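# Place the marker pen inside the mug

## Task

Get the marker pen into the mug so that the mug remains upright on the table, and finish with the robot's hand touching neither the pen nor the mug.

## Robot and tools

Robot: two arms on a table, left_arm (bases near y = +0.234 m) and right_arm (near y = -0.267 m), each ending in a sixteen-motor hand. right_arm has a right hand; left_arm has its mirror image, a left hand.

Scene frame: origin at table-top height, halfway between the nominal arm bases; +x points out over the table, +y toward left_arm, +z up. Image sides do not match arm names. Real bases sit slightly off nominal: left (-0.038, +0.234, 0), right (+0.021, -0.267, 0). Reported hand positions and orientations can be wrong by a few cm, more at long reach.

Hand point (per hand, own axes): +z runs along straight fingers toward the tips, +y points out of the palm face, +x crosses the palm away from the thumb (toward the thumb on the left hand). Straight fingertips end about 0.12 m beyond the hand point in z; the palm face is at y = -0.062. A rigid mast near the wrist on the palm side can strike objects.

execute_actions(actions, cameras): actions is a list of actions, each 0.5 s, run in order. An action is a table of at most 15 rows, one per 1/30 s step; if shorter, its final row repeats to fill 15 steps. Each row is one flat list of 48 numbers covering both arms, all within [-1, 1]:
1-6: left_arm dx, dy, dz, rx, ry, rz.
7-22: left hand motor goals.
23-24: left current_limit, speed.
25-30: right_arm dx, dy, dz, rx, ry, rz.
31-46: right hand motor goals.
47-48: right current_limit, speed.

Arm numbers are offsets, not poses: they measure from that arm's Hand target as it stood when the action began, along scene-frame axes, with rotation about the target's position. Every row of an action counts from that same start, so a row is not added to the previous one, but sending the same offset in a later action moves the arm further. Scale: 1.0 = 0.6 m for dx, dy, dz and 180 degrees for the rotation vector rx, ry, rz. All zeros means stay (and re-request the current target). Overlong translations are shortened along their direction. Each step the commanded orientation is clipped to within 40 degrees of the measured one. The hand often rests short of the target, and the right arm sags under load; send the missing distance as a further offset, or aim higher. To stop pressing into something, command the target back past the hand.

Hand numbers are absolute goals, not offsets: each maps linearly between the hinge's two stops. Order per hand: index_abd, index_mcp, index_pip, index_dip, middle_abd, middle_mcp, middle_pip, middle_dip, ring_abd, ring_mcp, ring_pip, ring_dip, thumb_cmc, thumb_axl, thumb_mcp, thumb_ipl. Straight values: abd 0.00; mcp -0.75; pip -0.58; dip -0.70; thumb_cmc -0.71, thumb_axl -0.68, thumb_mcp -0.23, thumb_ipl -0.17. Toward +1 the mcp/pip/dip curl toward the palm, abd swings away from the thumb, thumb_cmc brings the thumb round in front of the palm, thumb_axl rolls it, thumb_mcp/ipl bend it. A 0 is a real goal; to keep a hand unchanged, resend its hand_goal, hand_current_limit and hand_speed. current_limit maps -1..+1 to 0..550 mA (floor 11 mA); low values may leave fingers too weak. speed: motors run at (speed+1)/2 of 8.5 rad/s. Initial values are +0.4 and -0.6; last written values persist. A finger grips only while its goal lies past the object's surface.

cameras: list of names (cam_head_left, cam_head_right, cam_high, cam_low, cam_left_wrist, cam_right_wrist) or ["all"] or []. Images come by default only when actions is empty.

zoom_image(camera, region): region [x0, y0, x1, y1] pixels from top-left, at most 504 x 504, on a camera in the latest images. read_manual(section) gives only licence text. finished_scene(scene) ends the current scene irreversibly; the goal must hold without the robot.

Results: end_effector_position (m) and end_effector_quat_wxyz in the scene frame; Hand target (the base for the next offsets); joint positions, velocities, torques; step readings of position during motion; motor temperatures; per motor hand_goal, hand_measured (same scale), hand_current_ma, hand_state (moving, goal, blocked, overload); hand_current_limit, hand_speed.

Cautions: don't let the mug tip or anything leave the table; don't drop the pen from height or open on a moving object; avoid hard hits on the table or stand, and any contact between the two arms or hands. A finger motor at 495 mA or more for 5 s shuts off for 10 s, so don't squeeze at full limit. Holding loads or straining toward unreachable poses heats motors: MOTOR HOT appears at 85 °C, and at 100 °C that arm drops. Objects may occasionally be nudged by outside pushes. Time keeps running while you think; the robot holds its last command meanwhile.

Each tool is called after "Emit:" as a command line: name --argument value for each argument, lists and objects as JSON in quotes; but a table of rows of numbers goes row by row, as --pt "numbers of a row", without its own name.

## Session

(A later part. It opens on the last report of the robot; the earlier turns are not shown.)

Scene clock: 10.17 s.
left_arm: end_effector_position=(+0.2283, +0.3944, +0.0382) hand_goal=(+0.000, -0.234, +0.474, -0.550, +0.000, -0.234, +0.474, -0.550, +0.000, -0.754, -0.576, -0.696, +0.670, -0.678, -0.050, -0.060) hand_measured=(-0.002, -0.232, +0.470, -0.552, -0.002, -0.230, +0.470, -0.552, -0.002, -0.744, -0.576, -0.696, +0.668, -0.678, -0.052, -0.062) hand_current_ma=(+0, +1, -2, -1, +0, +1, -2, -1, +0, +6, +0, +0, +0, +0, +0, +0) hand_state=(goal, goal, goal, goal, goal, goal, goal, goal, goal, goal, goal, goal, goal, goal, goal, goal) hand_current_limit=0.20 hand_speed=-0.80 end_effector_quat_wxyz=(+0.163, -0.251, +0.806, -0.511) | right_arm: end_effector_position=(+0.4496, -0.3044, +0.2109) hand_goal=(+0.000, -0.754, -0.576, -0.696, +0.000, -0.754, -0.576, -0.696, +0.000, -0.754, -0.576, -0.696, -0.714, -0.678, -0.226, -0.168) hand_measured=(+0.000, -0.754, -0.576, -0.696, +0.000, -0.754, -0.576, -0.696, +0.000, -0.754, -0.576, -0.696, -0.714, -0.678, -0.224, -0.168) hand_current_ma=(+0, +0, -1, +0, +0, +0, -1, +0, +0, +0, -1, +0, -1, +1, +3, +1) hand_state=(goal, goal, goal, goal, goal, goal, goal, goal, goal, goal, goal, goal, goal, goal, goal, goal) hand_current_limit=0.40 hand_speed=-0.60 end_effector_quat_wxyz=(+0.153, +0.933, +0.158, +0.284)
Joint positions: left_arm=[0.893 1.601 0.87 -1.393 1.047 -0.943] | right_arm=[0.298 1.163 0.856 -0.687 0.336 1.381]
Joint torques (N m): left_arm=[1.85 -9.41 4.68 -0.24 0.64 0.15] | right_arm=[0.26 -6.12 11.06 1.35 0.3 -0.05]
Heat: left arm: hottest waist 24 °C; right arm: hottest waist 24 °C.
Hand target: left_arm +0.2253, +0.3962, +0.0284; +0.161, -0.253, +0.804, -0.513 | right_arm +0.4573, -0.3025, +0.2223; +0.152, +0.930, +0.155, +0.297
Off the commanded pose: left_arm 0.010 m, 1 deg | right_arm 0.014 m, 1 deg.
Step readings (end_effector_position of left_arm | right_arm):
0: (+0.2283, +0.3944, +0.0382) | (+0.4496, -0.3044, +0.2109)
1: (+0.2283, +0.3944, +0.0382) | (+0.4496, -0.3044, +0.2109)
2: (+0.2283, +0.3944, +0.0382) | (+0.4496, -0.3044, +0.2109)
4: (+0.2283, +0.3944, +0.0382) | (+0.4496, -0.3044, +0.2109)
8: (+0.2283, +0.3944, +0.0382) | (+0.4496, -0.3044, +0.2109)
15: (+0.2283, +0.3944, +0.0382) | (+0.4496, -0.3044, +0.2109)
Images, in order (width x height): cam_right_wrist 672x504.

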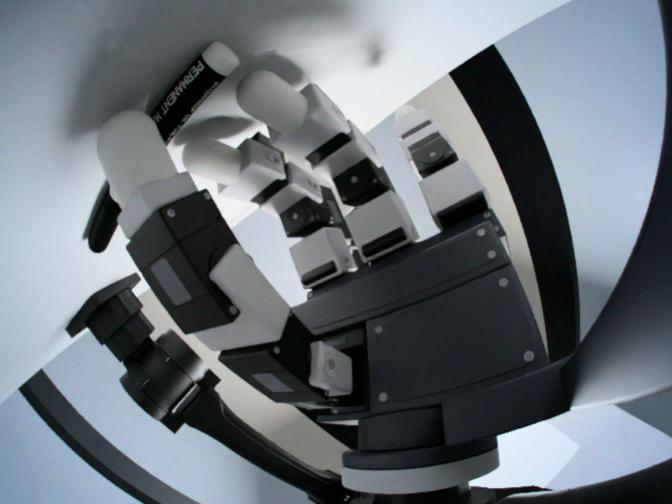

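Emit:
execute_actions --actions '[[[0,0,0,0,0,0,0,-0.234,0.474,-0.55,0,-0.234,0.474,-0.55,0,-0.754,-0.576,-0.696,0.67,-0.678,0.05,-0.06,0.2,-0.8,0,0,0,0,0,0,0,-0.754,-0.576,-0.696,0,-0.754,-0.576,-0.696,0,-0.754,-0.576,-0.696,-0.714,-0.678,-0.226,-0.168,0.4,-0.6]]]' --cameras '["cam_right_wrist"]'

Emit:
zoom_image --camera "cam_right_wrist" --region '[0, 0, 340, 300]'

Scene clock: 11.00 s.
left_arm: end_effector_position=(+0.2283, +0.3944, +0.0382) hand_goal=(+0.000, -0.234, +0.474, -0.550, +0.000, -0.234, +0.474, -0.550, +0.000, -0.754, -0.576, -0.696, +0.670, -0.678, +0.050, -0.060) hand_measured=(-0.002, -0.232, +0.470, -0.552, -0.002, -0.230, +0.470, -0.552, -0.002, -0.744, -0.576, -0.696, +0.668, -0.678, +0.048, -0.062) hand_current_ma=(+0, +1, -2, -1, +0, +1, -2, -1, +0, +6, +0, +0, +0, +0, -1, +0) hand_state=(goal, goal, goal, goal, goal, goal, goal, goal, goal, goal, goal, goal, goal, goal, goal, goal) hand_current_limit=0.20 hand_speed=-0.80 end_effector_quat_wxyz=(+0.163, -0.251, +0.806, -0.511) | right_arm: end_effector_position=(+0.4496, -0.3044, +0.2109) hand_goal=(+0.000, -0.754, -0.576, -0.696, +0.000, -0.754, -0.576, -0.696, +0.000, -0.754, -0.576, -0.696, -0.714, -0.678, -0.226, -0.168) hand_measured=(+0.000, -0.754, -0.576, -0.696, +0.000, -0.754, -0.576, -0.696, +0.000, -0.754, -0.576, -0.696, -0.714, -0.678, -0.224, -0.168) hand_current_ma=(+0, +0, -1, +0, +0, +0, -1, +0, +0, +0, -1, +0, -1, +1, +3, +1) hand_state=(goal, goal, goal, goal, goal, goal, goal, goal, goal, goal, goal, goal, goal, goal, goal, goal) hand_current_limit=0.40 hand_speed=-0.60 end_effector_quat_wxyz=(+0.153, +0.933, +0.158, +0.284)
Joint positions: left_arm=[0.893 1.601 0.87 -1.393 1.047 -0.943] | right_arm=[0.298 1.163 0.856 -0.687 0.336 1.381]
Joint torques (N m): left_arm=[1.79 -9.29 4.67 -0.24 0.65 0.15] | right_arm=[0.26 -6.42 10.91 1.42 0.3 0.03]
Heat: left arm: hottest waist 24 °C; right arm: hottest waist 24 °C.
Hand target: left_arm +0.2253, +0.3962, +0.0284; +0.161, -0.253, +0.804, -0.513 | right_arm +0.4573, -0.3025, +0.2223; +0.152, +0.930, +0.155, +0.297
Off the commanded pose: left_arm 0.010 m, 1 deg | right_arm 0.014 m, 1 deg.
Step readings (end_effector_position of left_arm | right_arm):
0: (+0.2283, +0.3944, +0.0382) | (+0.4496, -0.3044, +0.2109)
1: (+0.2283, +0.3944, +0.0382) | (+0.4496, -0.3044, +0.2109)
2: (+0.2283, +0.3944, +0.0382) | (+0.4496, -0.3044, +0.2109)
4: (+0.2283, +0.3944, +0.0382) | (+0.4496, -0.3044, +0.2109)
8: (+0.2283, +0.3944, +0.0382) | (+0.4496, -0.3044, +0.2109)
15: (+0.2283, +0.3944, +0.0382) | (+0.4496, -0.3044, +0.2109)
Images, in order (width x height): cam_right_wrist 672x504.

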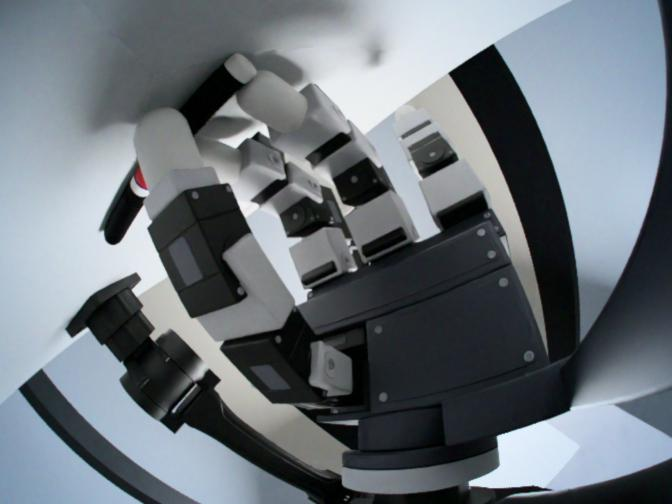

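Scaled by 1.482 from the camera's 672x504 image, which has a finer 960x720 frame.

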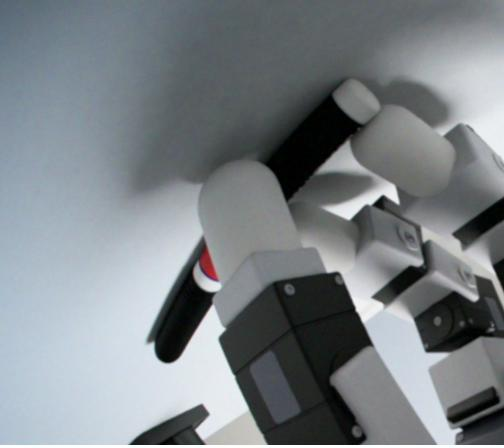

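Emit:
execute_actions --actions '[[[-0.010,-0.006,0,0,0,0,0,-0.234,0.474,-0.55,0,-0.234,0.474,-0.55,0,-0.754,-0.576,-0.696,0.67,-0.678,0.04,-0.06,0.2,-0.8,0,0,0,0,0,0,0,-0.754,-0.576,-0.696,0,-0.754,-0.576,-0.696,0,-0.754,-0.576,-0.696,-0.714,-0.678,-0.226,-0.168,0.4,-0.6]],[[0,0,0,0,0,0,0,-0.234,0.474,-0.55,0,-0.234,0.474,-0.55,0,-0.754,-0.576,-0.696,0.67,-0.678,0.2,-0.05,0.2,-0.85,0,0,0,0,0,0,0,-0.754,-0.576,-0.696,0,-0.754,-0.576,-0.696,0,-0.754,-0.576,-0.696,-0.714,-0.678,-0.226,-0.168,0.4,-0.6]],[[0,0,0,0,0,0,0,-0.2,0.49,-0.52,0,-0.2,0.49,-0.52,0,-0.754,-0.576,-0.696,0.67,-0.678,0.2,-0.02,0.2,-0.85,0,0,0,0,0,0,0,-0.754,-0.576,-0.696,0,-0.754,-0.576,-0.696,0,-0.754,-0.576,-0.696,-0.714,-0.678,-0.226,-0.168,0.4,-0.6]]]' --cameras '["cam_right_wrist"]'

Emit:
zoom_image --camera "cam_right_wrist" --region '[0, 0, 340, 300]'

Scene clock: 13.10 s.
left_arm: end_effector_position=(+0.2227, +0.3920, +0.0347) hand_goal=(+0.000, -0.200, +0.490, -0.520, +0.000, -0.200, +0.490, -0.520, +0.000, -0.754, -0.576, -0.696, +0.670, -0.678, +0.200, -0.020) hand_measured=(-0.002, -0.242, +0.470, -0.538, -0.002, -0.244, +0.470, -0.538, -0.002, -0.744, -0.576, -0.696, +0.670, -0.678, +0.114, -0.070) hand_current_ma=(+0, -63, -16, -15, +0, -68, -17, -15, +0, +6, +0, +0, +0, +0, -278, -120) hand_state=(goal, blocked, goal, goal, goal, blocked, goal, goal, goal, goal, goal, goal, goal, goal, blocked, blocked) hand_current_limit=0.20 hand_speed=-0.85 end_effector_quat_wxyz=(+0.162, -0.252, +0.805, -0.512) | right_arm: end_effector_position=(+0.4496, -0.3044, +0.2109) hand_goal=(+0.000, -0.754, -0.576, -0.696, +0.000, -0.754, -0.576, -0.696, +0.000, -0.754, -0.576, -0.696, -0.714, -0.678, -0.226, -0.168) hand_measured=(+0.000, -0.754, -0.576, -0.696, +0.000, -0.754, -0.576, -0.696, +0.000, -0.754, -0.576, -0.696, -0.714, -0.678, -0.224, -0.168) hand_current_ma=(+0, +0, -1, +0, +0, +0, -1, +0, +0, +0, -1, +0, -1, +1, +3, +1) hand_state=(goal, goal, goal, goal, goal, goal, goal, goal, goal, goal, goal, goal, goal, goal, goal, goal) hand_current_limit=0.40 hand_speed=-0.60 end_effector_quat_wxyz=(+0.153, +0.933, +0.158, +0.284)
Joint positions: left_arm=[0.902 1.601 0.855 -1.393 1.044 -0.931] | right_arm=[0.298 1.163 0.856 -0.687 0.336 1.381]
Joint torques (N m): left_arm=[1.73 -10.05 4.44 -0.47 0.64 0.14] | right_arm=[0.97 -6.42 10.95 1.28 0.27 0.03]
Heat: left arm: hottest waist 24 °C; right arm: hottest waist 24 °C.
Hand target: left_arm +0.2194, +0.3926, +0.0284; +0.161, -0.253, +0.804, -0.513 | right_arm +0.4573, -0.3025, +0.2223; +0.152, +0.930, +0.155, +0.297
Off the commanded pose: left_arm 0.007 m, 0 deg | right_arm 0.014 m, 1 deg.
Step readings (end_effector_position of left_arm | right_arm):
0: (+0.2283, +0.3944, +0.0382) | (+0.4496, -0.3044, +0.2109)
1: (+0.2283, +0.3944, +0.0382) | (+0.4496, -0.3044, +0.2109)
2: (+0.2281, +0.3945, +0.0381) | (+0.4496, -0.3044, +0.2109)
4: (+0.2270, +0.3938, +0.0373) | (+0.4496, -0.3044, +0.2109)
8: (+0.2234, +0.3917, +0.0352) | (+0.4496, -0.3044, +0.2109)
15: (+0.2228, +0.3915, +0.0348) | (+0.4496, -0.3044, +0.2109)
16: (+0.2228, +0.3915, +0.0348) | (+0.4496, -0.3044, +0.2109)
17: (+0.2228, +0.3915, +0.0348) | (+0.4496, -0.3044, +0.2109)
19: (+0.2229, +0.3915, +0.0348) | (+0.4496, -0.3044, +0.2109)
23: (+0.2228, +0.3916, +0.0348) | (+0.4496, -0.3044, +0.2109)
30: (+0.2226, +0.3919, +0.0348) | (+0.4496, -0.3044, +0.2109)
31: (+0.2226, +0.3919, +0.0348) | (+0.4496, -0.3044, +0.2109)
32: (+0.2226, +0.3919, +0.0348) | (+0.4496, -0.3044, +0.2109)
34: (+0.2226, +0.3919, +0.0348) | (+0.4496, -0.3044, +0.2109)
38: (+0.2227, +0.3920, +0.0347) | (+0.4496, -0.3044, +0.2109)
45: (+0.2227, +0.3920, +0.0347) | (+0.4496, -0.3044, +0.2109)
Images, in order (width x height): cam_right_wrist 672x504.

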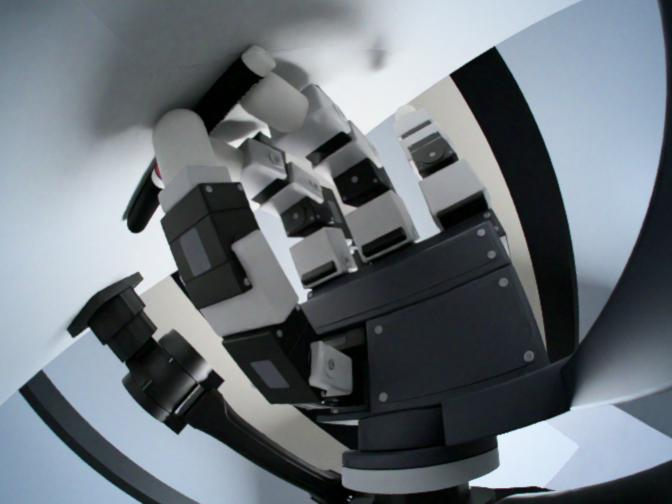

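Scaled by 1.482 from the camera's 672x504 image, which has a finer 960x720 frame.

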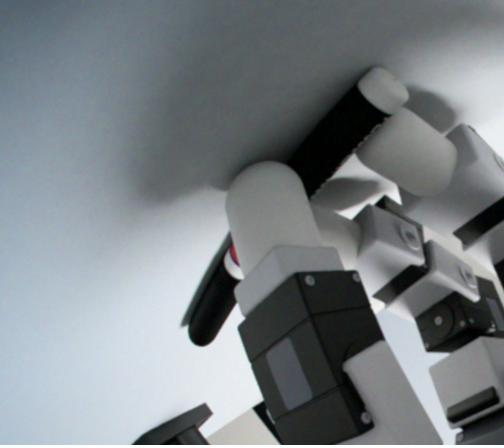

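Emit:
execute_actions --actions '[[[0,0,0.05,0,0,0,0,-0.18,0.5,-0.52,0,-0.18,0.5,-0.52,0,-0.754,-0.576,-0.696,0.67,-0.678,0.2,-0.02,0.2,-0.85,0,0,0,0,0,0,0,-0.754,-0.576,-0.696,0,-0.754,-0.576,-0.696,0,-0.754,-0.576,-0.696,-0.714,-0.678,-0.226,-0.168,0.4,-0.6]],[[0,0,0.12,0,0,0,0,-0.18,0.5,-0.52,0,-0.18,0.5,-0.52,0,-0.754,-0.576,-0.696,0.67,-0.678,0.2,-0.02,0.2,-0.85,0,0,0,0,0,0,0,-0.754,-0.576,-0.696,0,-0.754,-0.576,-0.696,0,-0.754,-0.576,-0.696,-0.714,-0.678,-0.226,-0.168,0.4,-0.6]],[[0,0,0.15,0,0,0,0,-0.18,0.5,-0.52,0,-0.18,0.5,-0.52,0,-0.754,-0.576,-0.696,0.67,-0.678,0.2,-0.02,0.2,-0.85,0,0,0,0,0,0,0,-0.754,-0.576,-0.696,0,-0.754,-0.576,-0.696,0,-0.754,-0.576,-0.696,-0.714,-0.678,-0.226,-0.168,0.4,-0.6]]]' --cameras '["cam_right_wrist"]'

Scene clock: 15.80 s.
left_arm: end_effector_position=(+0.2145, +0.3882, +0.2111) hand_goal=(+0.000, -0.180, +0.500, -0.520, +0.000, -0.180, +0.500, -0.520, +0.000, -0.754, -0.576, -0.696, +0.670, -0.678, +0.200, -0.020) hand_measured=(-0.002, -0.240, +0.470, -0.538, -0.002, -0.240, +0.470, -0.538, -0.002, -0.744, -0.576, -0.696, +0.670, -0.678, +0.114, -0.070) hand_current_ma=(+0, -113, -32, -15, +0, -115, -32, -15, +0, +6, +0, +0, +0, +0, -278, -120) hand_state=(goal, blocked, blocked, goal, goal, blocked, blocked, goal, goal, goal, goal, goal, goal, goal, blocked, blocked) hand_current_limit=0.20 hand_speed=-0.85 end_effector_quat_wxyz=(+0.191, -0.288, +0.814, -0.467) | right_arm: end_effector_position=(+0.4496, -0.3044, +0.2109) hand_goal=(+0.000, -0.754, -0.576, -0.696, +0.000, -0.754, -0.576, -0.696, +0.000, -0.754, -0.576, -0.696, -0.714, -0.678, -0.226, -0.168) hand_measured=(+0.000, -0.754, -0.576, -0.696, +0.000, -0.754, -0.576, -0.696, +0.000, -0.754, -0.576, -0.696, -0.714, -0.678, -0.224, -0.168) hand_current_ma=(+0, +0, -1, +0, +0, +0, -1, +0, +0, +0, -1, +0, -1, +1, +3, +1) hand_state=(goal, goal, goal, goal, goal, goal, goal, goal, goal, goal, goal, goal, goal, goal, goal, goal) hand_current_limit=0.40 hand_speed=-0.60 end_effector_quat_wxyz=(+0.153, +0.933, +0.158, +0.284)
Joint positions: left_arm=[0.899 1.235 1.054 -1.7 1.029 -1.164] | right_arm=[0.298 1.163 0.856 -0.687 0.336 1.381]
Joint torques (N m): left_arm=[0.38 -7.12 10.14 -0.62 0.73 -0.14] | right_arm=[0.09 -6.3 11.03 1.37 0.28 -0.05]
Heat: left arm: hottest waist 24 °C; right arm: hottest waist 24 °C.
Hand target: left_arm +0.2193, +0.3926, +0.2204; +0.161, -0.253, +0.804, -0.513 | right_arm +0.4573, -0.3025, +0.2223; +0.152, +0.930, +0.155, +0.297
Off the commanded pose: left_arm 0.011 m, 8 deg | right_arm 0.014 m, 1 deg.
joint sent to its limit (left arm) — joint 4 (wrist pitch), lower limit. The joint targets are off in orientation, not in position.
Step readings (end_effector_position of left_arm | right_arm):
0: (+0.2227, +0.3920, +0.0347) | (+0.4496, -0.3044, +0.2109)
1: (+0.2227, +0.3920, +0.0347) | (+0.4496, -0.3044, +0.2109)
2: (+0.2222, +0.3914, +0.0351) | (+0.4496, -0.3044, +0.2109)
4: (+0.2201, +0.3887, +0.0370) | (+0.4496, -0.3044, +0.2109)
8: (+0.2168, +0.3844, +0.0442) | (+0.4496, -0.3044, +0.2109)
15: (+0.2156, +0.3829, +0.0499) | (+0.4496, -0.3044, +0.2109)
16: (+0.2153, +0.3825, +0.0503) | (+0.4496, -0.3044, +0.2109)
17: (+0.2140, +0.3808, +0.0533) | (+0.4496, -0.3044, +0.2109)
19: (+0.2106, +0.3766, +0.0647) | (+0.4496, -0.3044, +0.2109)
23: (+0.2116, +0.3778, +0.0987) | (+0.4496, -0.3044, +0.2109)
30: (+0.2154, +0.3828, +0.1225) | (+0.4496, -0.3044, +0.2109)
31: (+0.2150, +0.3822, +0.1229) | (+0.4496, -0.3044, +0.2109)
32: (+0.2145, +0.3818, +0.1251) | (+0.4496, -0.3044, +0.2109)
34: (+0.2137, +0.3817, +0.1346) | (+0.4496, -0.3044, +0.2109)
38: (+0.2173, +0.3872, +0.1749) | (+0.4496, -0.3044, +0.2109)
45: (+0.2173, +0.3901, +0.2110) | (+0.4496, -0.3044, +0.2109)
Images, in order (width x height): cam_right_wrist 672x504.

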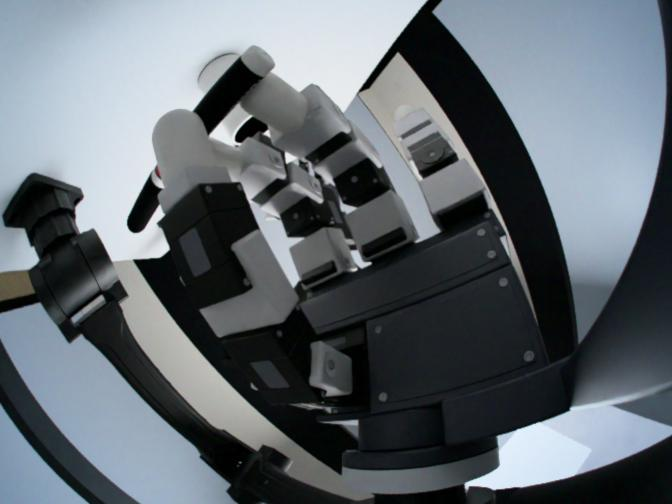

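Emit:
execute_actions --actions '[[[0.024,-0.095,0.021,0.041,-0.1146,-0.0585,0,-0.18,0.5,-0.52,0,-0.18,0.5,-0.52,0,-0.754,-0.576,-0.696,0.67,-0.678,0.2,-0.02,0.2,-0.85,0,0,0,0,0,0,0,-0.754,-0.576,-0.696,0,-0.754,-0.576,-0.696,0,-0.754,-0.576,-0.696,-0.714,-0.678,-0.226,-0.168,0.4,-0.6]],[[0.024,-0.095,0.021,0.041,-0.1146,-0.0585,0,-0.18,0.5,-0.52,0,-0.18,0.5,-0.52,0,-0.754,-0.576,-0.696,0.67,-0.678,0.2,-0.02,0.2,-0.85,0,0,0,0,0,0,0,-0.754,-0.576,-0.696,0,-0.754,-0.576,-0.696,0,-0.754,-0.576,-0.696,-0.714,-0.678,-0.226,-0.168,0.4,-0.6]]]' --cameras '["cam_right_wrist", "cam_high"]'

Scene clock: 17.60 s.
left_arm: end_effector_position=(+0.2484, +0.2816, +0.2496) hand_goal=(+0.000, -0.180, +0.500, -0.520, +0.000, -0.180, +0.500, -0.520, +0.000, -0.754, -0.576, -0.696, +0.670, -0.678, +0.200, -0.020) hand_measured=(-0.002, -0.240, +0.470, -0.538, -0.002, -0.240, +0.470, -0.538, -0.002, -0.744, -0.576, -0.696, +0.668, -0.678, +0.114, -0.070) hand_current_ma=(+0, -112, -32, -15, +0, -112, -32, -15, +0, +7, +0, +0, +0, +0, -278, -120) hand_state=(goal, blocked, blocked, goal, goal, blocked, blocked, goal, goal, goal, goal, goal, goal, goal, blocked, blocked) hand_current_limit=0.20 hand_speed=-0.85 end_effector_quat_wxyz=(+0.384, +0.079, +0.807, -0.442) | right_arm: end_effector_position=(+0.4496, -0.3044, +0.2109) hand_goal=(+0.000, -0.754, -0.576, -0.696, +0.000, -0.754, -0.576, -0.696, +0.000, -0.754, -0.576, -0.696, -0.714, -0.678, -0.226, -0.168) hand_measured=(+0.000, -0.754, -0.576, -0.696, +0.000, -0.754, -0.576, -0.696, +0.000, -0.754, -0.576, -0.696, -0.714, -0.678, -0.224, -0.168) hand_current_ma=(+0, +0, -1, +0, +0, +0, -1, +0, +0, +0, -1, +0, -1, +1, +3, +1) hand_state=(goal, goal, goal, goal, goal, goal, goal, goal, goal, goal, goal, goal, goal, goal, goal, goal) hand_current_limit=0.40 hand_speed=-0.60 end_effector_quat_wxyz=(+0.153, +0.933, +0.158, +0.284)
Joint positions: left_arm=[0.676 0.928 0.858 -1.706 1.243 -0.543] | right_arm=[0.298 1.163 0.856 -0.687 0.336 1.381]
Joint torques (N m): left_arm=[0.32 -2.73 7.27 -0.08 1.08 0.31] | right_arm=[0.73 -6.18 10.85 1.43 0.29 -0.09]
Heat: left arm: hottest waist 24 °C; right arm: hottest waist 24 °C.
Hand target: left_arm +0.2481, +0.2786, +0.2456; +0.368, +0.112, +0.786, -0.484 | right_arm +0.4573, -0.3025, +0.2223; +0.152, +0.930, +0.155, +0.297
Off the commanded pose: left_arm 0.005 m, 7 deg | right_arm 0.014 m, 1 deg.
joint sent to its limit (left arm) — joint 4 (wrist pitch), lower limit. The joint targets are off in orientation, not in position.
Step readings (end_effector_position of left_arm | right_arm):
0: (+0.2145, +0.3882, +0.2111) | (+0.4496, -0.3044, +0.2109)
1: (+0.2150, +0.3880, +0.2114) | (+0.4496, -0.3044, +0.2109)
2: (+0.2179, +0.3863, +0.2127) | (+0.4496, -0.3044, +0.2109)
4: (+0.2250, +0.3754, +0.2166) | (+0.4496, -0.3044, +0.2109)
8: (+0.2286, +0.3455, +0.2268) | (+0.4496, -0.3044, +0.2109)
15: (+0.2327, +0.3375, +0.2382) | (+0.4496, -0.3044, +0.2109)
16: (+0.2333, +0.3369, +0.2375) | (+0.4496, -0.3044, +0.2109)
17: (+0.2357, +0.3338, +0.2376) | (+0.4496, -0.3044, +0.2109)
19: (+0.2388, +0.3195, +0.2359) | (+0.4496, -0.3044, +0.2109)
23: (+0.2389, +0.2874, +0.2383) | (+0.4496, -0.3044, +0.2109)
30: (+0.2456, +0.2807, +0.2486) | (+0.4496, -0.3044, +0.2109)
Images, in order (width x height): cam_high 896x504, cam_right_wrist 672x504.

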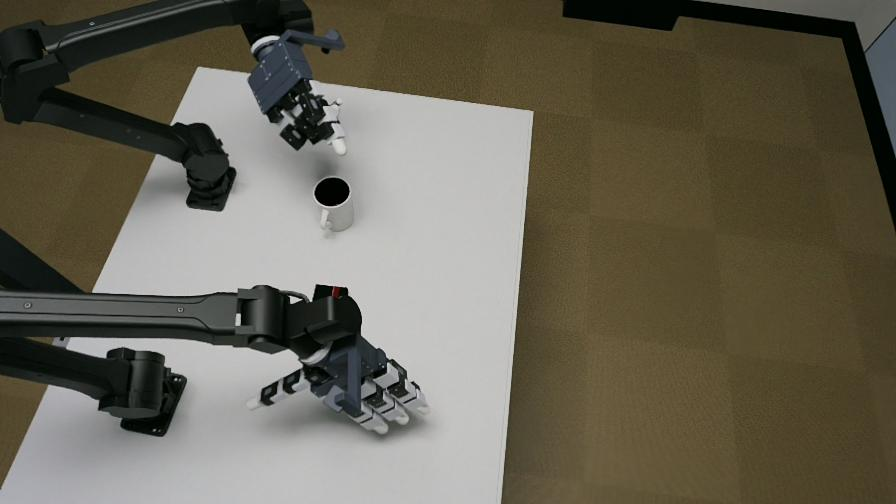

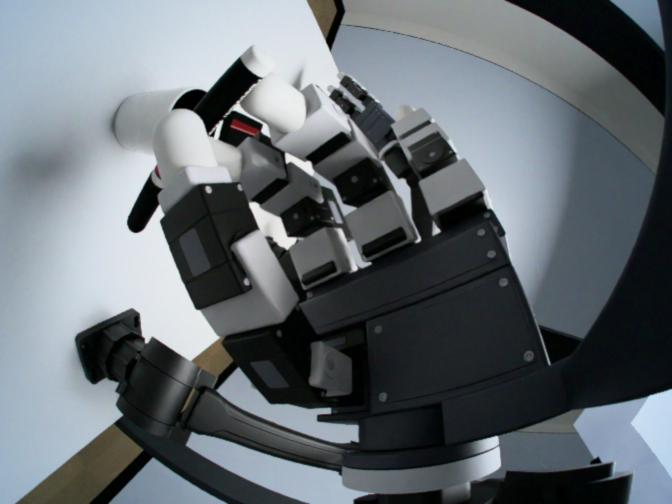

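Emit:
execute_actions --actions '[[[0.024,-0.095,0.015,0.041,-0.1146,-0.0585,0,-0.18,0.5,-0.52,0,-0.18,0.5,-0.52,0,-0.754,-0.576,-0.696,0.67,-0.678,0.2,-0.02,0.2,-0.85,0,0,0,0,0,0,0,-0.754,-0.576,-0.696,0,-0.754,-0.576,-0.696,0,-0.754,-0.576,-0.696,-0.714,-0.678,-0.226,-0.168,0.4,-0.6]],[[0.024,-0.095,0.01,0.041,-0.1146,-0.0585,0,-0.18,0.5,-0.52,0,-0.18,0.5,-0.52,0,-0.754,-0.576,-0.696,0.67,-0.678,0.2,-0.02,0.2,-0.85,0,0,0,0,0,0,0,-0.754,-0.576,-0.696,0,-0.754,-0.576,-0.696,0,-0.754,-0.576,-0.696,-0.714,-0.678,-0.226,-0.168,0.4,-0.6]]]' --cameras '["cam_right_wrist", "cam_high", "cam_low", "cam_head_left"]'

Emit:
zoom_image --camera "cam_low" --region '[400, 180, 540, 300]'

Emit:
zoom_image --camera "cam_high" --region '[230, 100, 430, 250]'

Scene clock: 19.30 s.
left_arm: end_effector_position=(+0.2743, +0.1676, +0.2637) hand_goal=(+0.000, -0.180, +0.500, -0.520, +0.000, -0.180, +0.500, -0.520, +0.000, -0.754, -0.576, -0.696, +0.670, -0.678, +0.200, -0.020) hand_measured=(-0.002, -0.240, +0.470, -0.538, -0.002, -0.240, +0.470, -0.538, -0.002, -0.750, -0.576, -0.696, +0.668, -0.678, +0.114, -0.070) hand_current_ma=(+0, -112, -32, -15, +0, -110, -32, -15, +0, +1, +0, +0, +0, +0, -278, -120) hand_state=(goal, blocked, blocked, goal, goal, blocked, blocked, goal, goal, goal, goal, goal, goal, goal, blocked, blocked) hand_current_limit=0.20 hand_speed=-0.85 end_effector_quat_wxyz=(+0.510, +0.450, +0.635, -0.368) | right_arm: end_effector_position=(+0.4496, -0.3044, +0.2109) hand_goal=(+0.000, -0.754, -0.576, -0.696, +0.000, -0.754, -0.576, -0.696, +0.000, -0.754, -0.576, -0.696, -0.714, -0.678, -0.226, -0.168) hand_measured=(+0.000, -0.754, -0.576, -0.696, +0.000, -0.754, -0.576, -0.696, +0.000, -0.754, -0.576, -0.696, -0.714, -0.678, -0.224, -0.168) hand_current_ma=(+0, +0, -1, +0, +0, +0, -1, +0, +0, +0, -1, +0, -1, +1, +3, +1) hand_state=(goal, goal, goal, goal, goal, goal, goal, goal, goal, goal, goal, goal, goal, goal, goal, goal) hand_current_limit=0.40 hand_speed=-0.60 end_effector_quat_wxyz=(+0.153, +0.933, +0.158, +0.284)
Joint positions: left_arm=[0.328 0.825 0.673 -1.465 1.359 0.039] | right_arm=[0.298 1.163 0.856 -0.687 0.336 1.381]
Joint torques (N m): left_arm=[0.15 -0.62 7.71 0.79 1.17 0.38] | right_arm=[1.2 -6.24 10.86 1.54 0.19 -0.08]
Motor temperatures (°C): left_arm=[24 20 23 24 20 18] | right_arm=[24 23 25 20 22 18]
Heat: left arm: hottest waist 24 °C; right arm: hottest elbow 25 °C.
Hand target: left_arm +0.2769, +0.1647, +0.2605; +0.510, +0.457, +0.628, -0.370 | right_arm +0.4573, -0.3025, +0.2223; +0.152, +0.930, +0.155, +0.297
Off the commanded pose: left_arm 0.005 m, 1 deg | right_arm 0.014 m, 1 deg.
Step readings (end_effector_position of left_arm | right_arm):
0: (+0.2484, +0.2816, +0.2496) | (+0.4496, -0.3044, +0.2109)
1: (+0.2487, +0.2810, +0.2495) | (+0.4496, -0.3044, +0.2109)
2: (+0.2504, +0.2775, +0.2500) | (+0.4496, -0.3044, +0.2109)
4: (+0.2527, +0.2637, +0.2485) | (+0.4496, -0.3044, +0.2109)
8: (+0.2492, +0.2298, +0.2477) | (+0.4496, -0.3044, +0.2109)
15: (+0.2571, +0.2230, +0.2565) | (+0.4496, -0.3044, +0.2109)
16: (+0.2580, +0.2226, +0.2567) | (+0.4496, -0.3044, +0.2109)
17: (+0.2604, +0.2202, +0.2571) | (+0.4496, -0.3044, +0.2109)
19: (+0.2638, +0.2074, +0.2565) | (+0.4496, -0.3044, +0.2109)
23: (+0.2630, +0.1753, +0.2538) | (+0.4496, -0.3044, +0.2109)
30: (+0.2717, +0.1676, +0.2622) | (+0.4496, -0.3044, +0.2109)
Images, in order (width x height): cam_head_left 896x504, cam_high 896x504, cam_low 896x504, cam_right_wrist 672x504.

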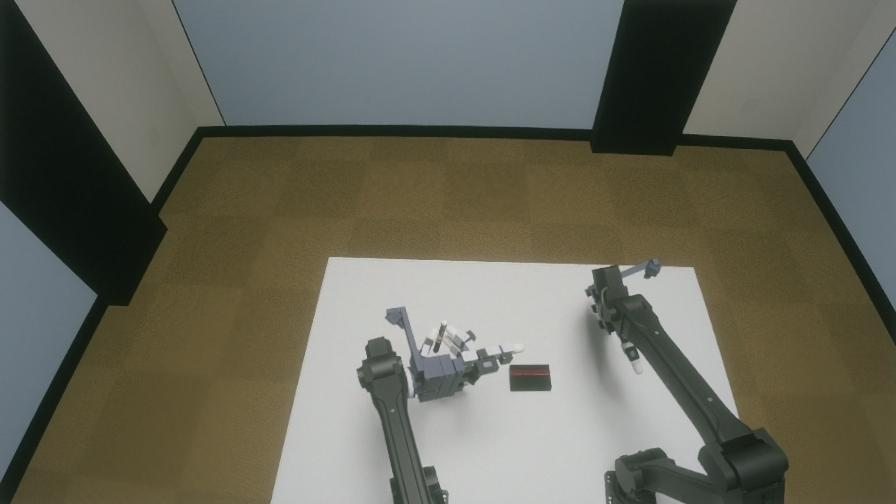

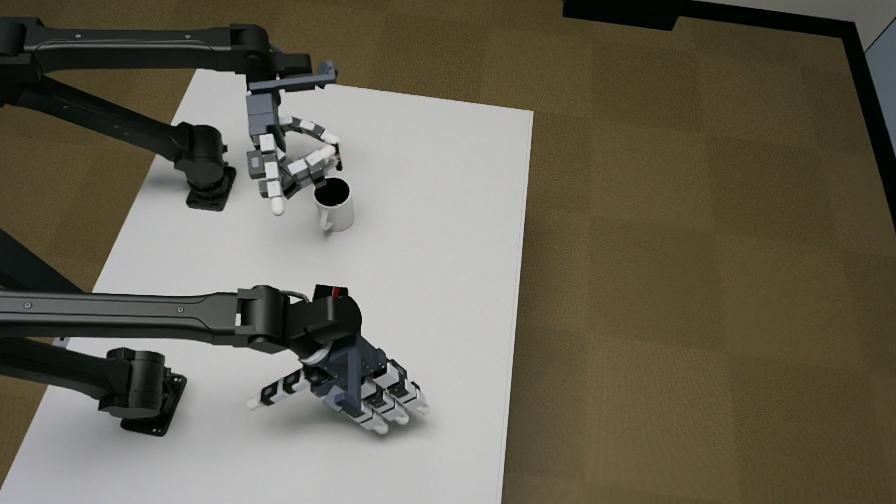

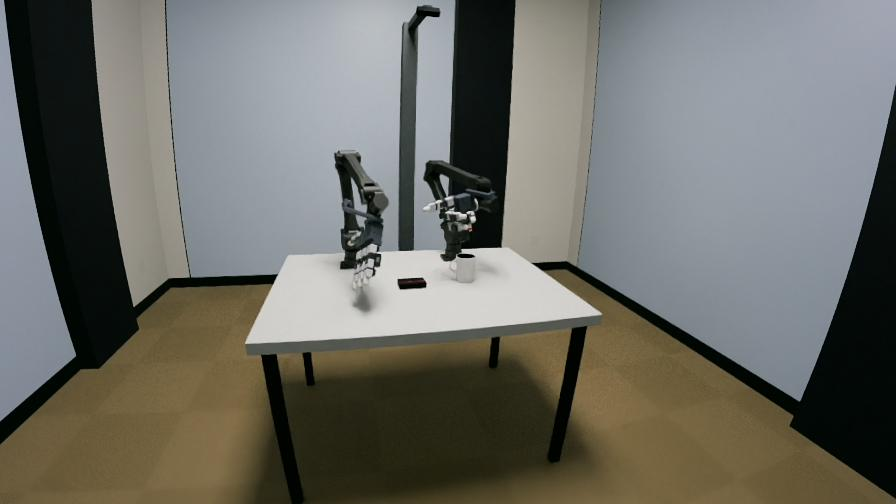

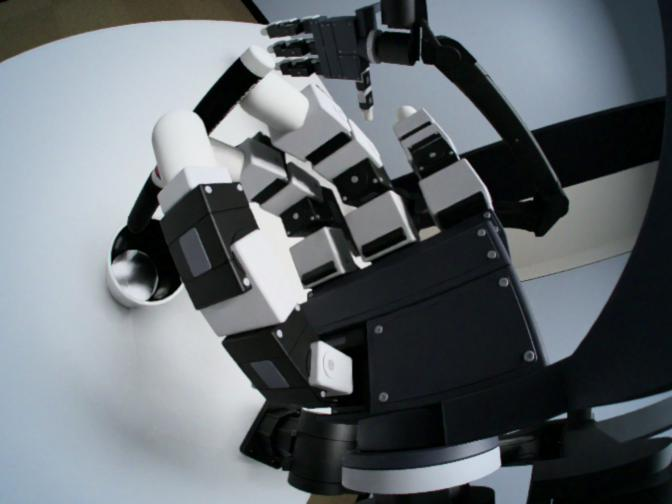

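Scaled by 3.600 from the camera's 896x504 image, which has a finer 1280x720 frame.

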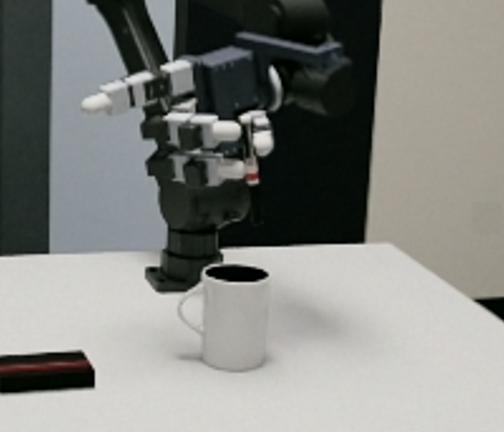

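Scaled by 2.520 from the camera's 896x504 image, which has a finer 1280x720 frame.

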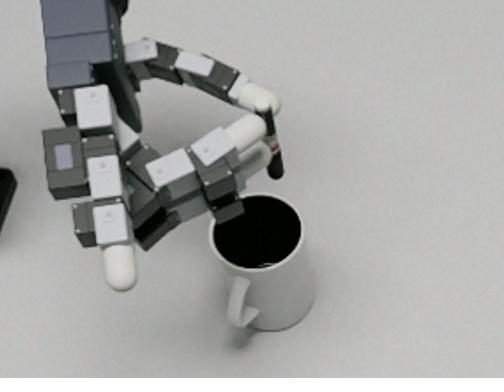

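Emit:
execute_actions --actions '[[[-0.037,-0.03,-0.075,0,0,0,0,-0.18,0.5,-0.52,0,-0.18,0.5,-0.52,0,-0.754,-0.576,-0.696,0.67,-0.678,0.2,-0.02,0.2,-0.85,0,0,0,0,0,0,0,-0.754,-0.576,-0.696,0,-0.754,-0.576,-0.696,0,-0.754,-0.576,-0.696,-0.714,-0.678,-0.226,-0.168,0.4,-0.6]]]' --cameras '["cam_right_wrist", "cam_high", "cam_low"]'

Emit:
zoom_image --camera "cam_low" --region '[400, 180, 540, 300]'

Emit:
zoom_image --camera "cam_high" --region '[230, 100, 430, 250]'

Scene clock: 21.10 s.
left_arm: end_effector_position=(+0.2569, +0.1506, +0.2167) hand_goal=(+0.000, -0.180, +0.500, -0.520, +0.000, -0.180, +0.500, -0.520, +0.000, -0.754, -0.576, -0.696, +0.670, -0.678, +0.200, -0.020) hand_measured=(-0.002, -0.240, +0.470, -0.538, -0.002, -0.240, +0.470, -0.538, -0.002, -0.752, -0.576, -0.696, +0.668, -0.678, +0.114, -0.070) hand_current_ma=(+0, -112, -32, -15, +0, -110, -32, -15, +0, +1, +0, +0, +0, +0, -278, -120) hand_state=(goal, blocked, blocked, goal, goal, blocked, blocked, goal, goal, goal, goal, goal, goal, goal, blocked, blocked) hand_current_limit=0.20 hand_speed=-0.85 end_effector_quat_wxyz=(+0.509, +0.458, +0.627, -0.373) | right_arm: end_effector_position=(+0.4496, -0.3044, +0.2109) hand_goal=(+0.000, -0.754, -0.576, -0.696, +0.000, -0.754, -0.576, -0.696, +0.000, -0.754, -0.576, -0.696, -0.714, -0.678, -0.226, -0.168) hand_measured=(+0.000, -0.754, -0.576, -0.696, +0.000, -0.754, -0.576, -0.696, +0.000, -0.754, -0.576, -0.696, -0.714, -0.678, -0.224, -0.168) hand_current_ma=(+0, +0, -1, +0, +0, +0, -1, +0, +0, +0, -1, +0, -1, +1, +3, +1) hand_state=(goal, goal, goal, goal, goal, goal, goal, goal, goal, goal, goal, goal, goal, goal, goal, goal) hand_current_limit=0.40 hand_speed=-0.60 end_effector_quat_wxyz=(+0.153, +0.933, +0.158, +0.284)
Joint positions: left_arm=[0.281 0.763 0.517 -1.255 1.365 -0.073] | right_arm=[0.298 1.163 0.856 -0.687 0.336 1.381]
Joint torques (N m): left_arm=[0.21 -1.85 7.49 0.98 1.08 0.13] | right_arm=[0.32 -7.24 11.04 1.33 0.31 -0.04]
Heat: left arm: hottest waist 24 °C; right arm: hottest elbow 25 °C.
Hand target: left_arm +0.2547, +0.1467, +0.2155; +0.510, +0.457, +0.628, -0.370 | right_arm +0.4573, -0.3025, +0.2223; +0.152, +0.930, +0.155, +0.297
Off the commanded pose: left_arm 0.005 m, 0 deg | right_arm 0.014 m, 1 deg.
Step readings (end_effector_position of left_arm | right_arm):
0: (+0.2743, +0.1676, +0.2638) | (+0.4496, -0.3044, +0.2109)
1: (+0.2742, +0.1675, +0.2632) | (+0.4496, -0.3044, +0.2109)
2: (+0.2741, +0.1667, +0.2615) | (+0.4496, -0.3044, +0.2109)
4: (+0.2703, +0.1629, +0.2486) | (+0.4496, -0.3044, +0.2109)
8: (+0.2567, +0.1530, +0.2160) | (+0.4496, -0.3044, +0.2109)
15: (+0.2571, +0.1502, +0.2171) | (+0.4496, -0.3044, +0.2109)
Images, in order (width x height): cam_high 896x504, cam_low 896x504, cam_right_wrist 672x504.

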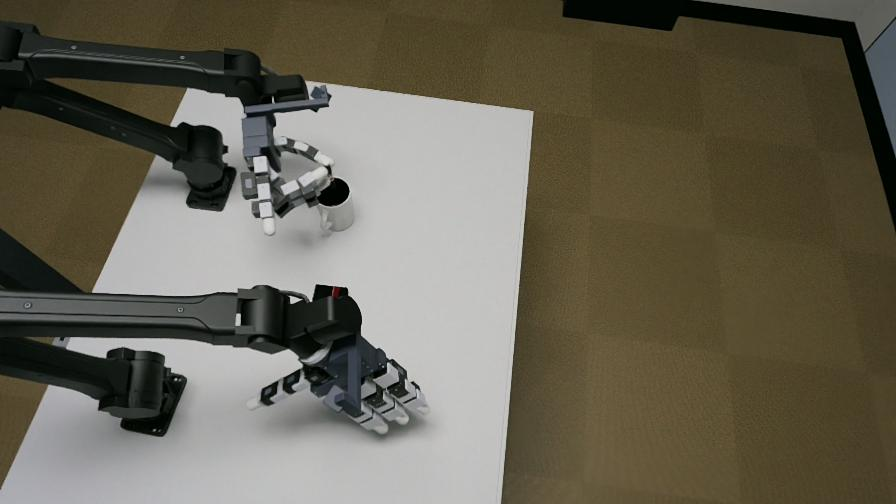

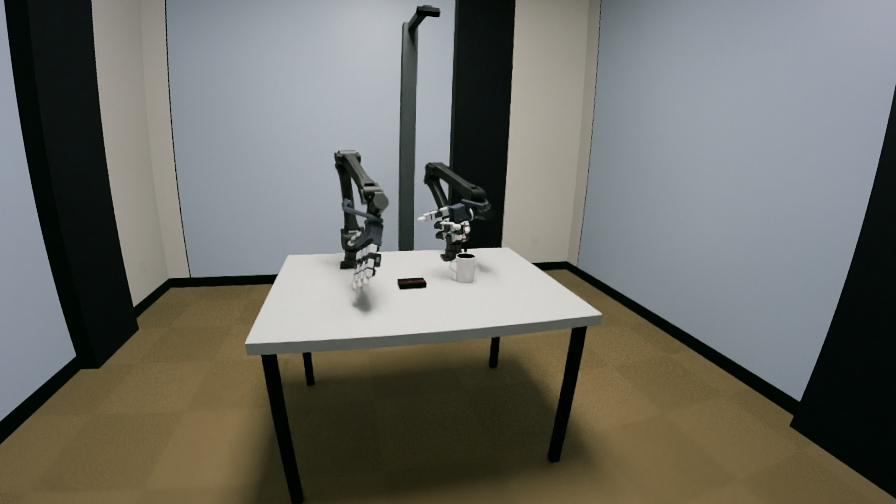

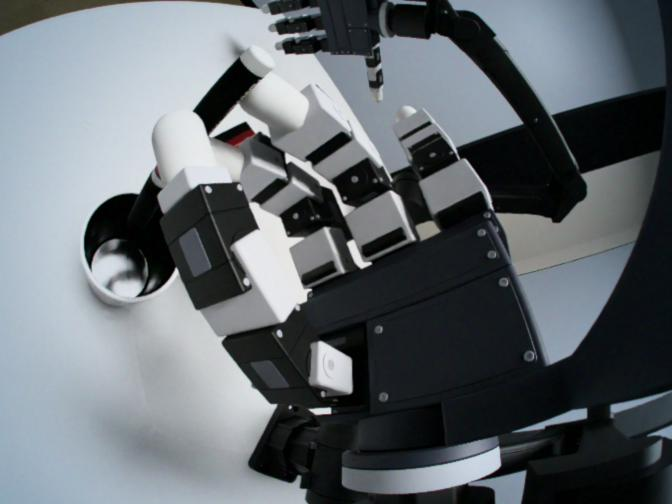

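Scaled by 3.600 from the camera's 896x504 image, which has a finer 1280x720 frame.

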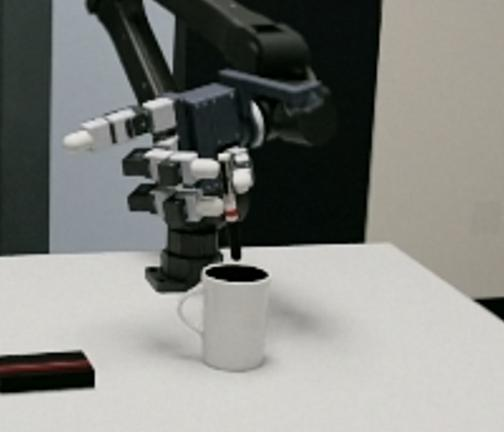

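Scaled by 2.520 from the camera's 896x504 image, which has a finer 1280x720 frame.

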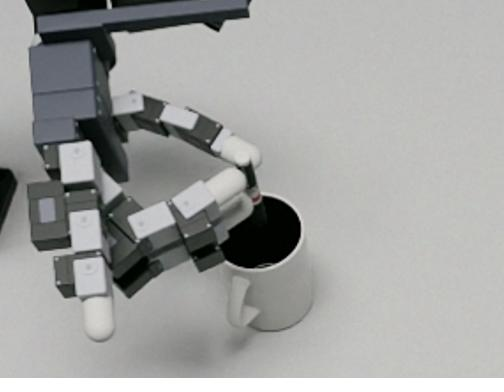

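Emit:
execute_actions --actions '[[[0,0,-0.05,0,0,0,0,-0.18,0.5,-0.52,0,-0.18,0.5,-0.52,0,-0.754,-0.576,-0.696,0.67,-0.678,0.2,-0.02,0.2,-0.85,0,0,0,0,0,0,0,-0.754,-0.576,-0.696,0,-0.754,-0.576,-0.696,0,-0.754,-0.576,-0.696,-0.714,-0.678,-0.226,-0.168,0.4,-0.6]],[[0,0,-0.05,0,0,0,0,-0.18,0.5,-0.52,0,-0.18,0.5,-0.52,0,-0.754,-0.576,-0.696,0.67,-0.678,0.2,-0.02,0.2,-0.85,0,0,0,0,0,0,0,-0.754,-0.576,-0.696,0,-0.754,-0.576,-0.696,0,-0.754,-0.576,-0.696,-0.714,-0.678,-0.226,-0.168,0.4,-0.6]]]' --cameras '["cam_right_wrist", "cam_high", "cam_low"]'

Emit:
zoom_image --camera "cam_low" --region '[400, 180, 540, 300]'

Emit:
zoom_image --camera "cam_high" --region '[230, 100, 430, 250]'

Scene clock: 23.07 s.
left_arm: end_effector_position=(+0.2568, +0.1503, +0.1612) hand_goal=(+0.000, -0.180, +0.500, -0.520, +0.000, -0.180, +0.500, -0.520, +0.000, -0.754, -0.576, -0.696, +0.670, -0.678, +0.200, -0.020) hand_measured=(-0.002, -0.240, +0.470, -0.538, -0.002, -0.240, +0.470, -0.538, -0.002, -0.752, -0.576, -0.696, +0.668, -0.678, +0.114, -0.070) hand_current_ma=(+0, -112, -32, -15, +0, -110, -32, -15, +0, +1, +0, +0, +0, +0, -278, -120) hand_state=(goal, blocked, blocked, goal, goal, blocked, blocked, goal, goal, goal, goal, goal, goal, goal, blocked, blocked) hand_current_limit=0.20 hand_speed=-0.85 end_effector_quat_wxyz=(+0.514, +0.459, +0.626, -0.365) | right_arm: end_effector_position=(+0.4496, -0.3044, +0.2109) hand_goal=(+0.000, -0.754, -0.576, -0.696, +0.000, -0.754, -0.576, -0.696, +0.000, -0.754, -0.576, -0.696, -0.714, -0.678, -0.226, -0.168) hand_measured=(+0.000, -0.754, -0.576, -0.696, +0.000, -0.754, -0.576, -0.696, +0.000, -0.754, -0.576, -0.696, -0.714, -0.678, -0.224, -0.168) hand_current_ma=(+0, +0, -1, +0, +0, +0, -1, +0, +0, +0, -1, +0, -1, +1, +3, +1) hand_state=(goal, goal, goal, goal, goal, goal, goal, goal, goal, goal, goal, goal, goal, goal, goal, goal) hand_current_limit=0.40 hand_speed=-0.60 end_effector_quat_wxyz=(+0.153, +0.933, +0.158, +0.284)
Joint positions: left_arm=[0.274 0.807 0.374 -0.97 1.362 -0.155] | right_arm=[0.298 1.163 0.856 -0.687 0.336 1.381]
Joint torques (N m): left_arm=[0.15 -0.73 6.91 1.13 0.98 0.13] | right_arm=[0.44 -5.6 10.95 1.4 0.34 -0.09]
Heat: left arm: hottest waist 24 °C; right arm: hottest elbow 25 °C.
Hand target: left_arm +0.2548, +0.1467, +0.1557; +0.510, +0.457, +0.628, -0.370 | right_arm +0.4573, -0.3025, +0.2223; +0.152, +0.930, +0.155, +0.297
Off the commanded pose: left_arm 0.007 m, 1 deg | right_arm 0.014 m, 1 deg.
Step readings (end_effector_position of left_arm | right_arm):
0: (+0.2569, +0.1507, +0.2166) | (+0.4496, -0.3044, +0.2109)
1: (+0.2569, +0.1507, +0.2164) | (+0.4496, -0.3044, +0.2109)
2: (+0.2571, +0.1507, +0.2154) | (+0.4496, -0.3044, +0.2109)
4: (+0.2563, +0.1505, +0.2093) | (+0.4496, -0.3044, +0.2109)
8: (+0.2520, +0.1493, +0.1940) | (+0.4496, -0.3044, +0.2109)
15: (+0.2557, +0.1501, +0.1917) | (+0.4496, -0.3044, +0.2109)
16: (+0.2560, +0.1500, +0.1913) | (+0.4496, -0.3044, +0.2109)
17: (+0.2563, +0.1501, +0.1904) | (+0.4496, -0.3044, +0.2109)
19: (+0.2552, +0.1498, +0.1839) | (+0.4496, -0.3044, +0.2109)
23: (+0.2511, +0.1487, +0.1647) | (+0.4496, -0.3044, +0.2109)
30: (+0.2552, +0.1501, +0.1613) | (+0.4496, -0.3044, +0.2109)
Images, in order (width x height): cam_high 896x504, cam_low 896x504, cam_right_wrist 672x504.

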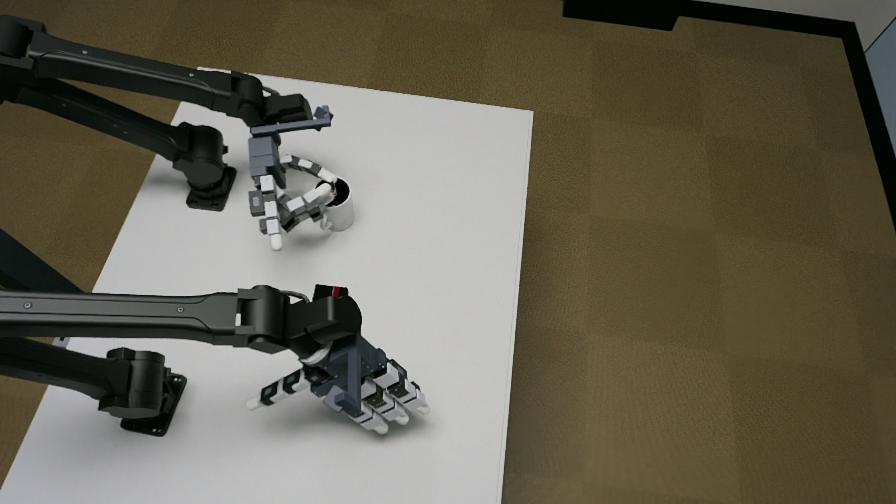

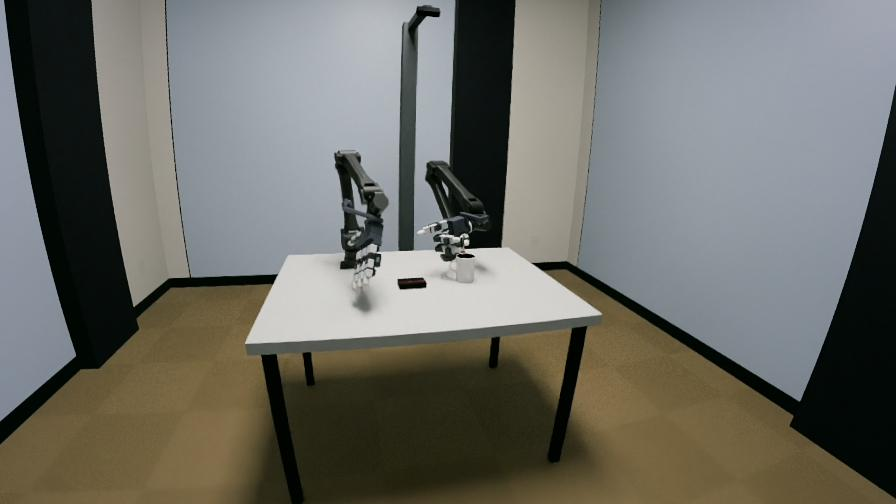

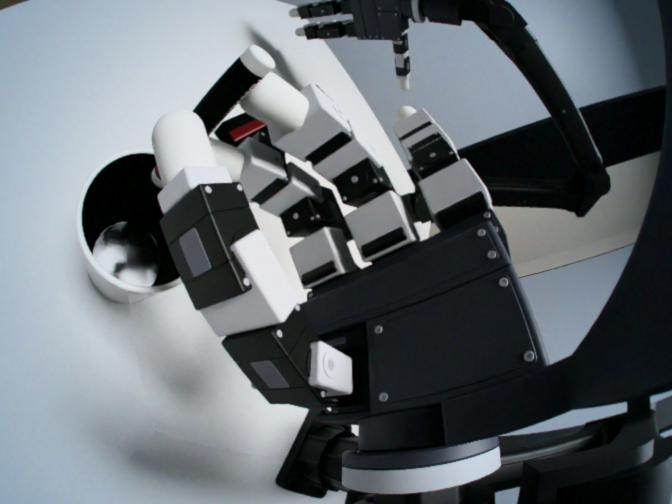

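Scaled by 3.600 from the camera's 896x504 image, which has a finer 1280x720 frame.

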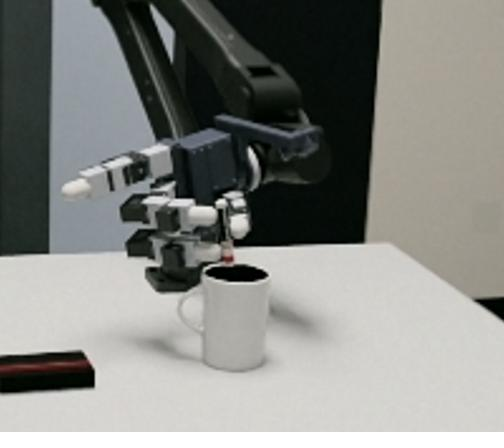

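Scaled by 2.520 from the camera's 896x504 image, which has a finer 1280x720 frame.

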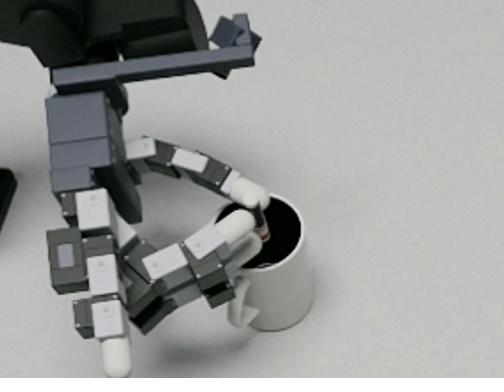

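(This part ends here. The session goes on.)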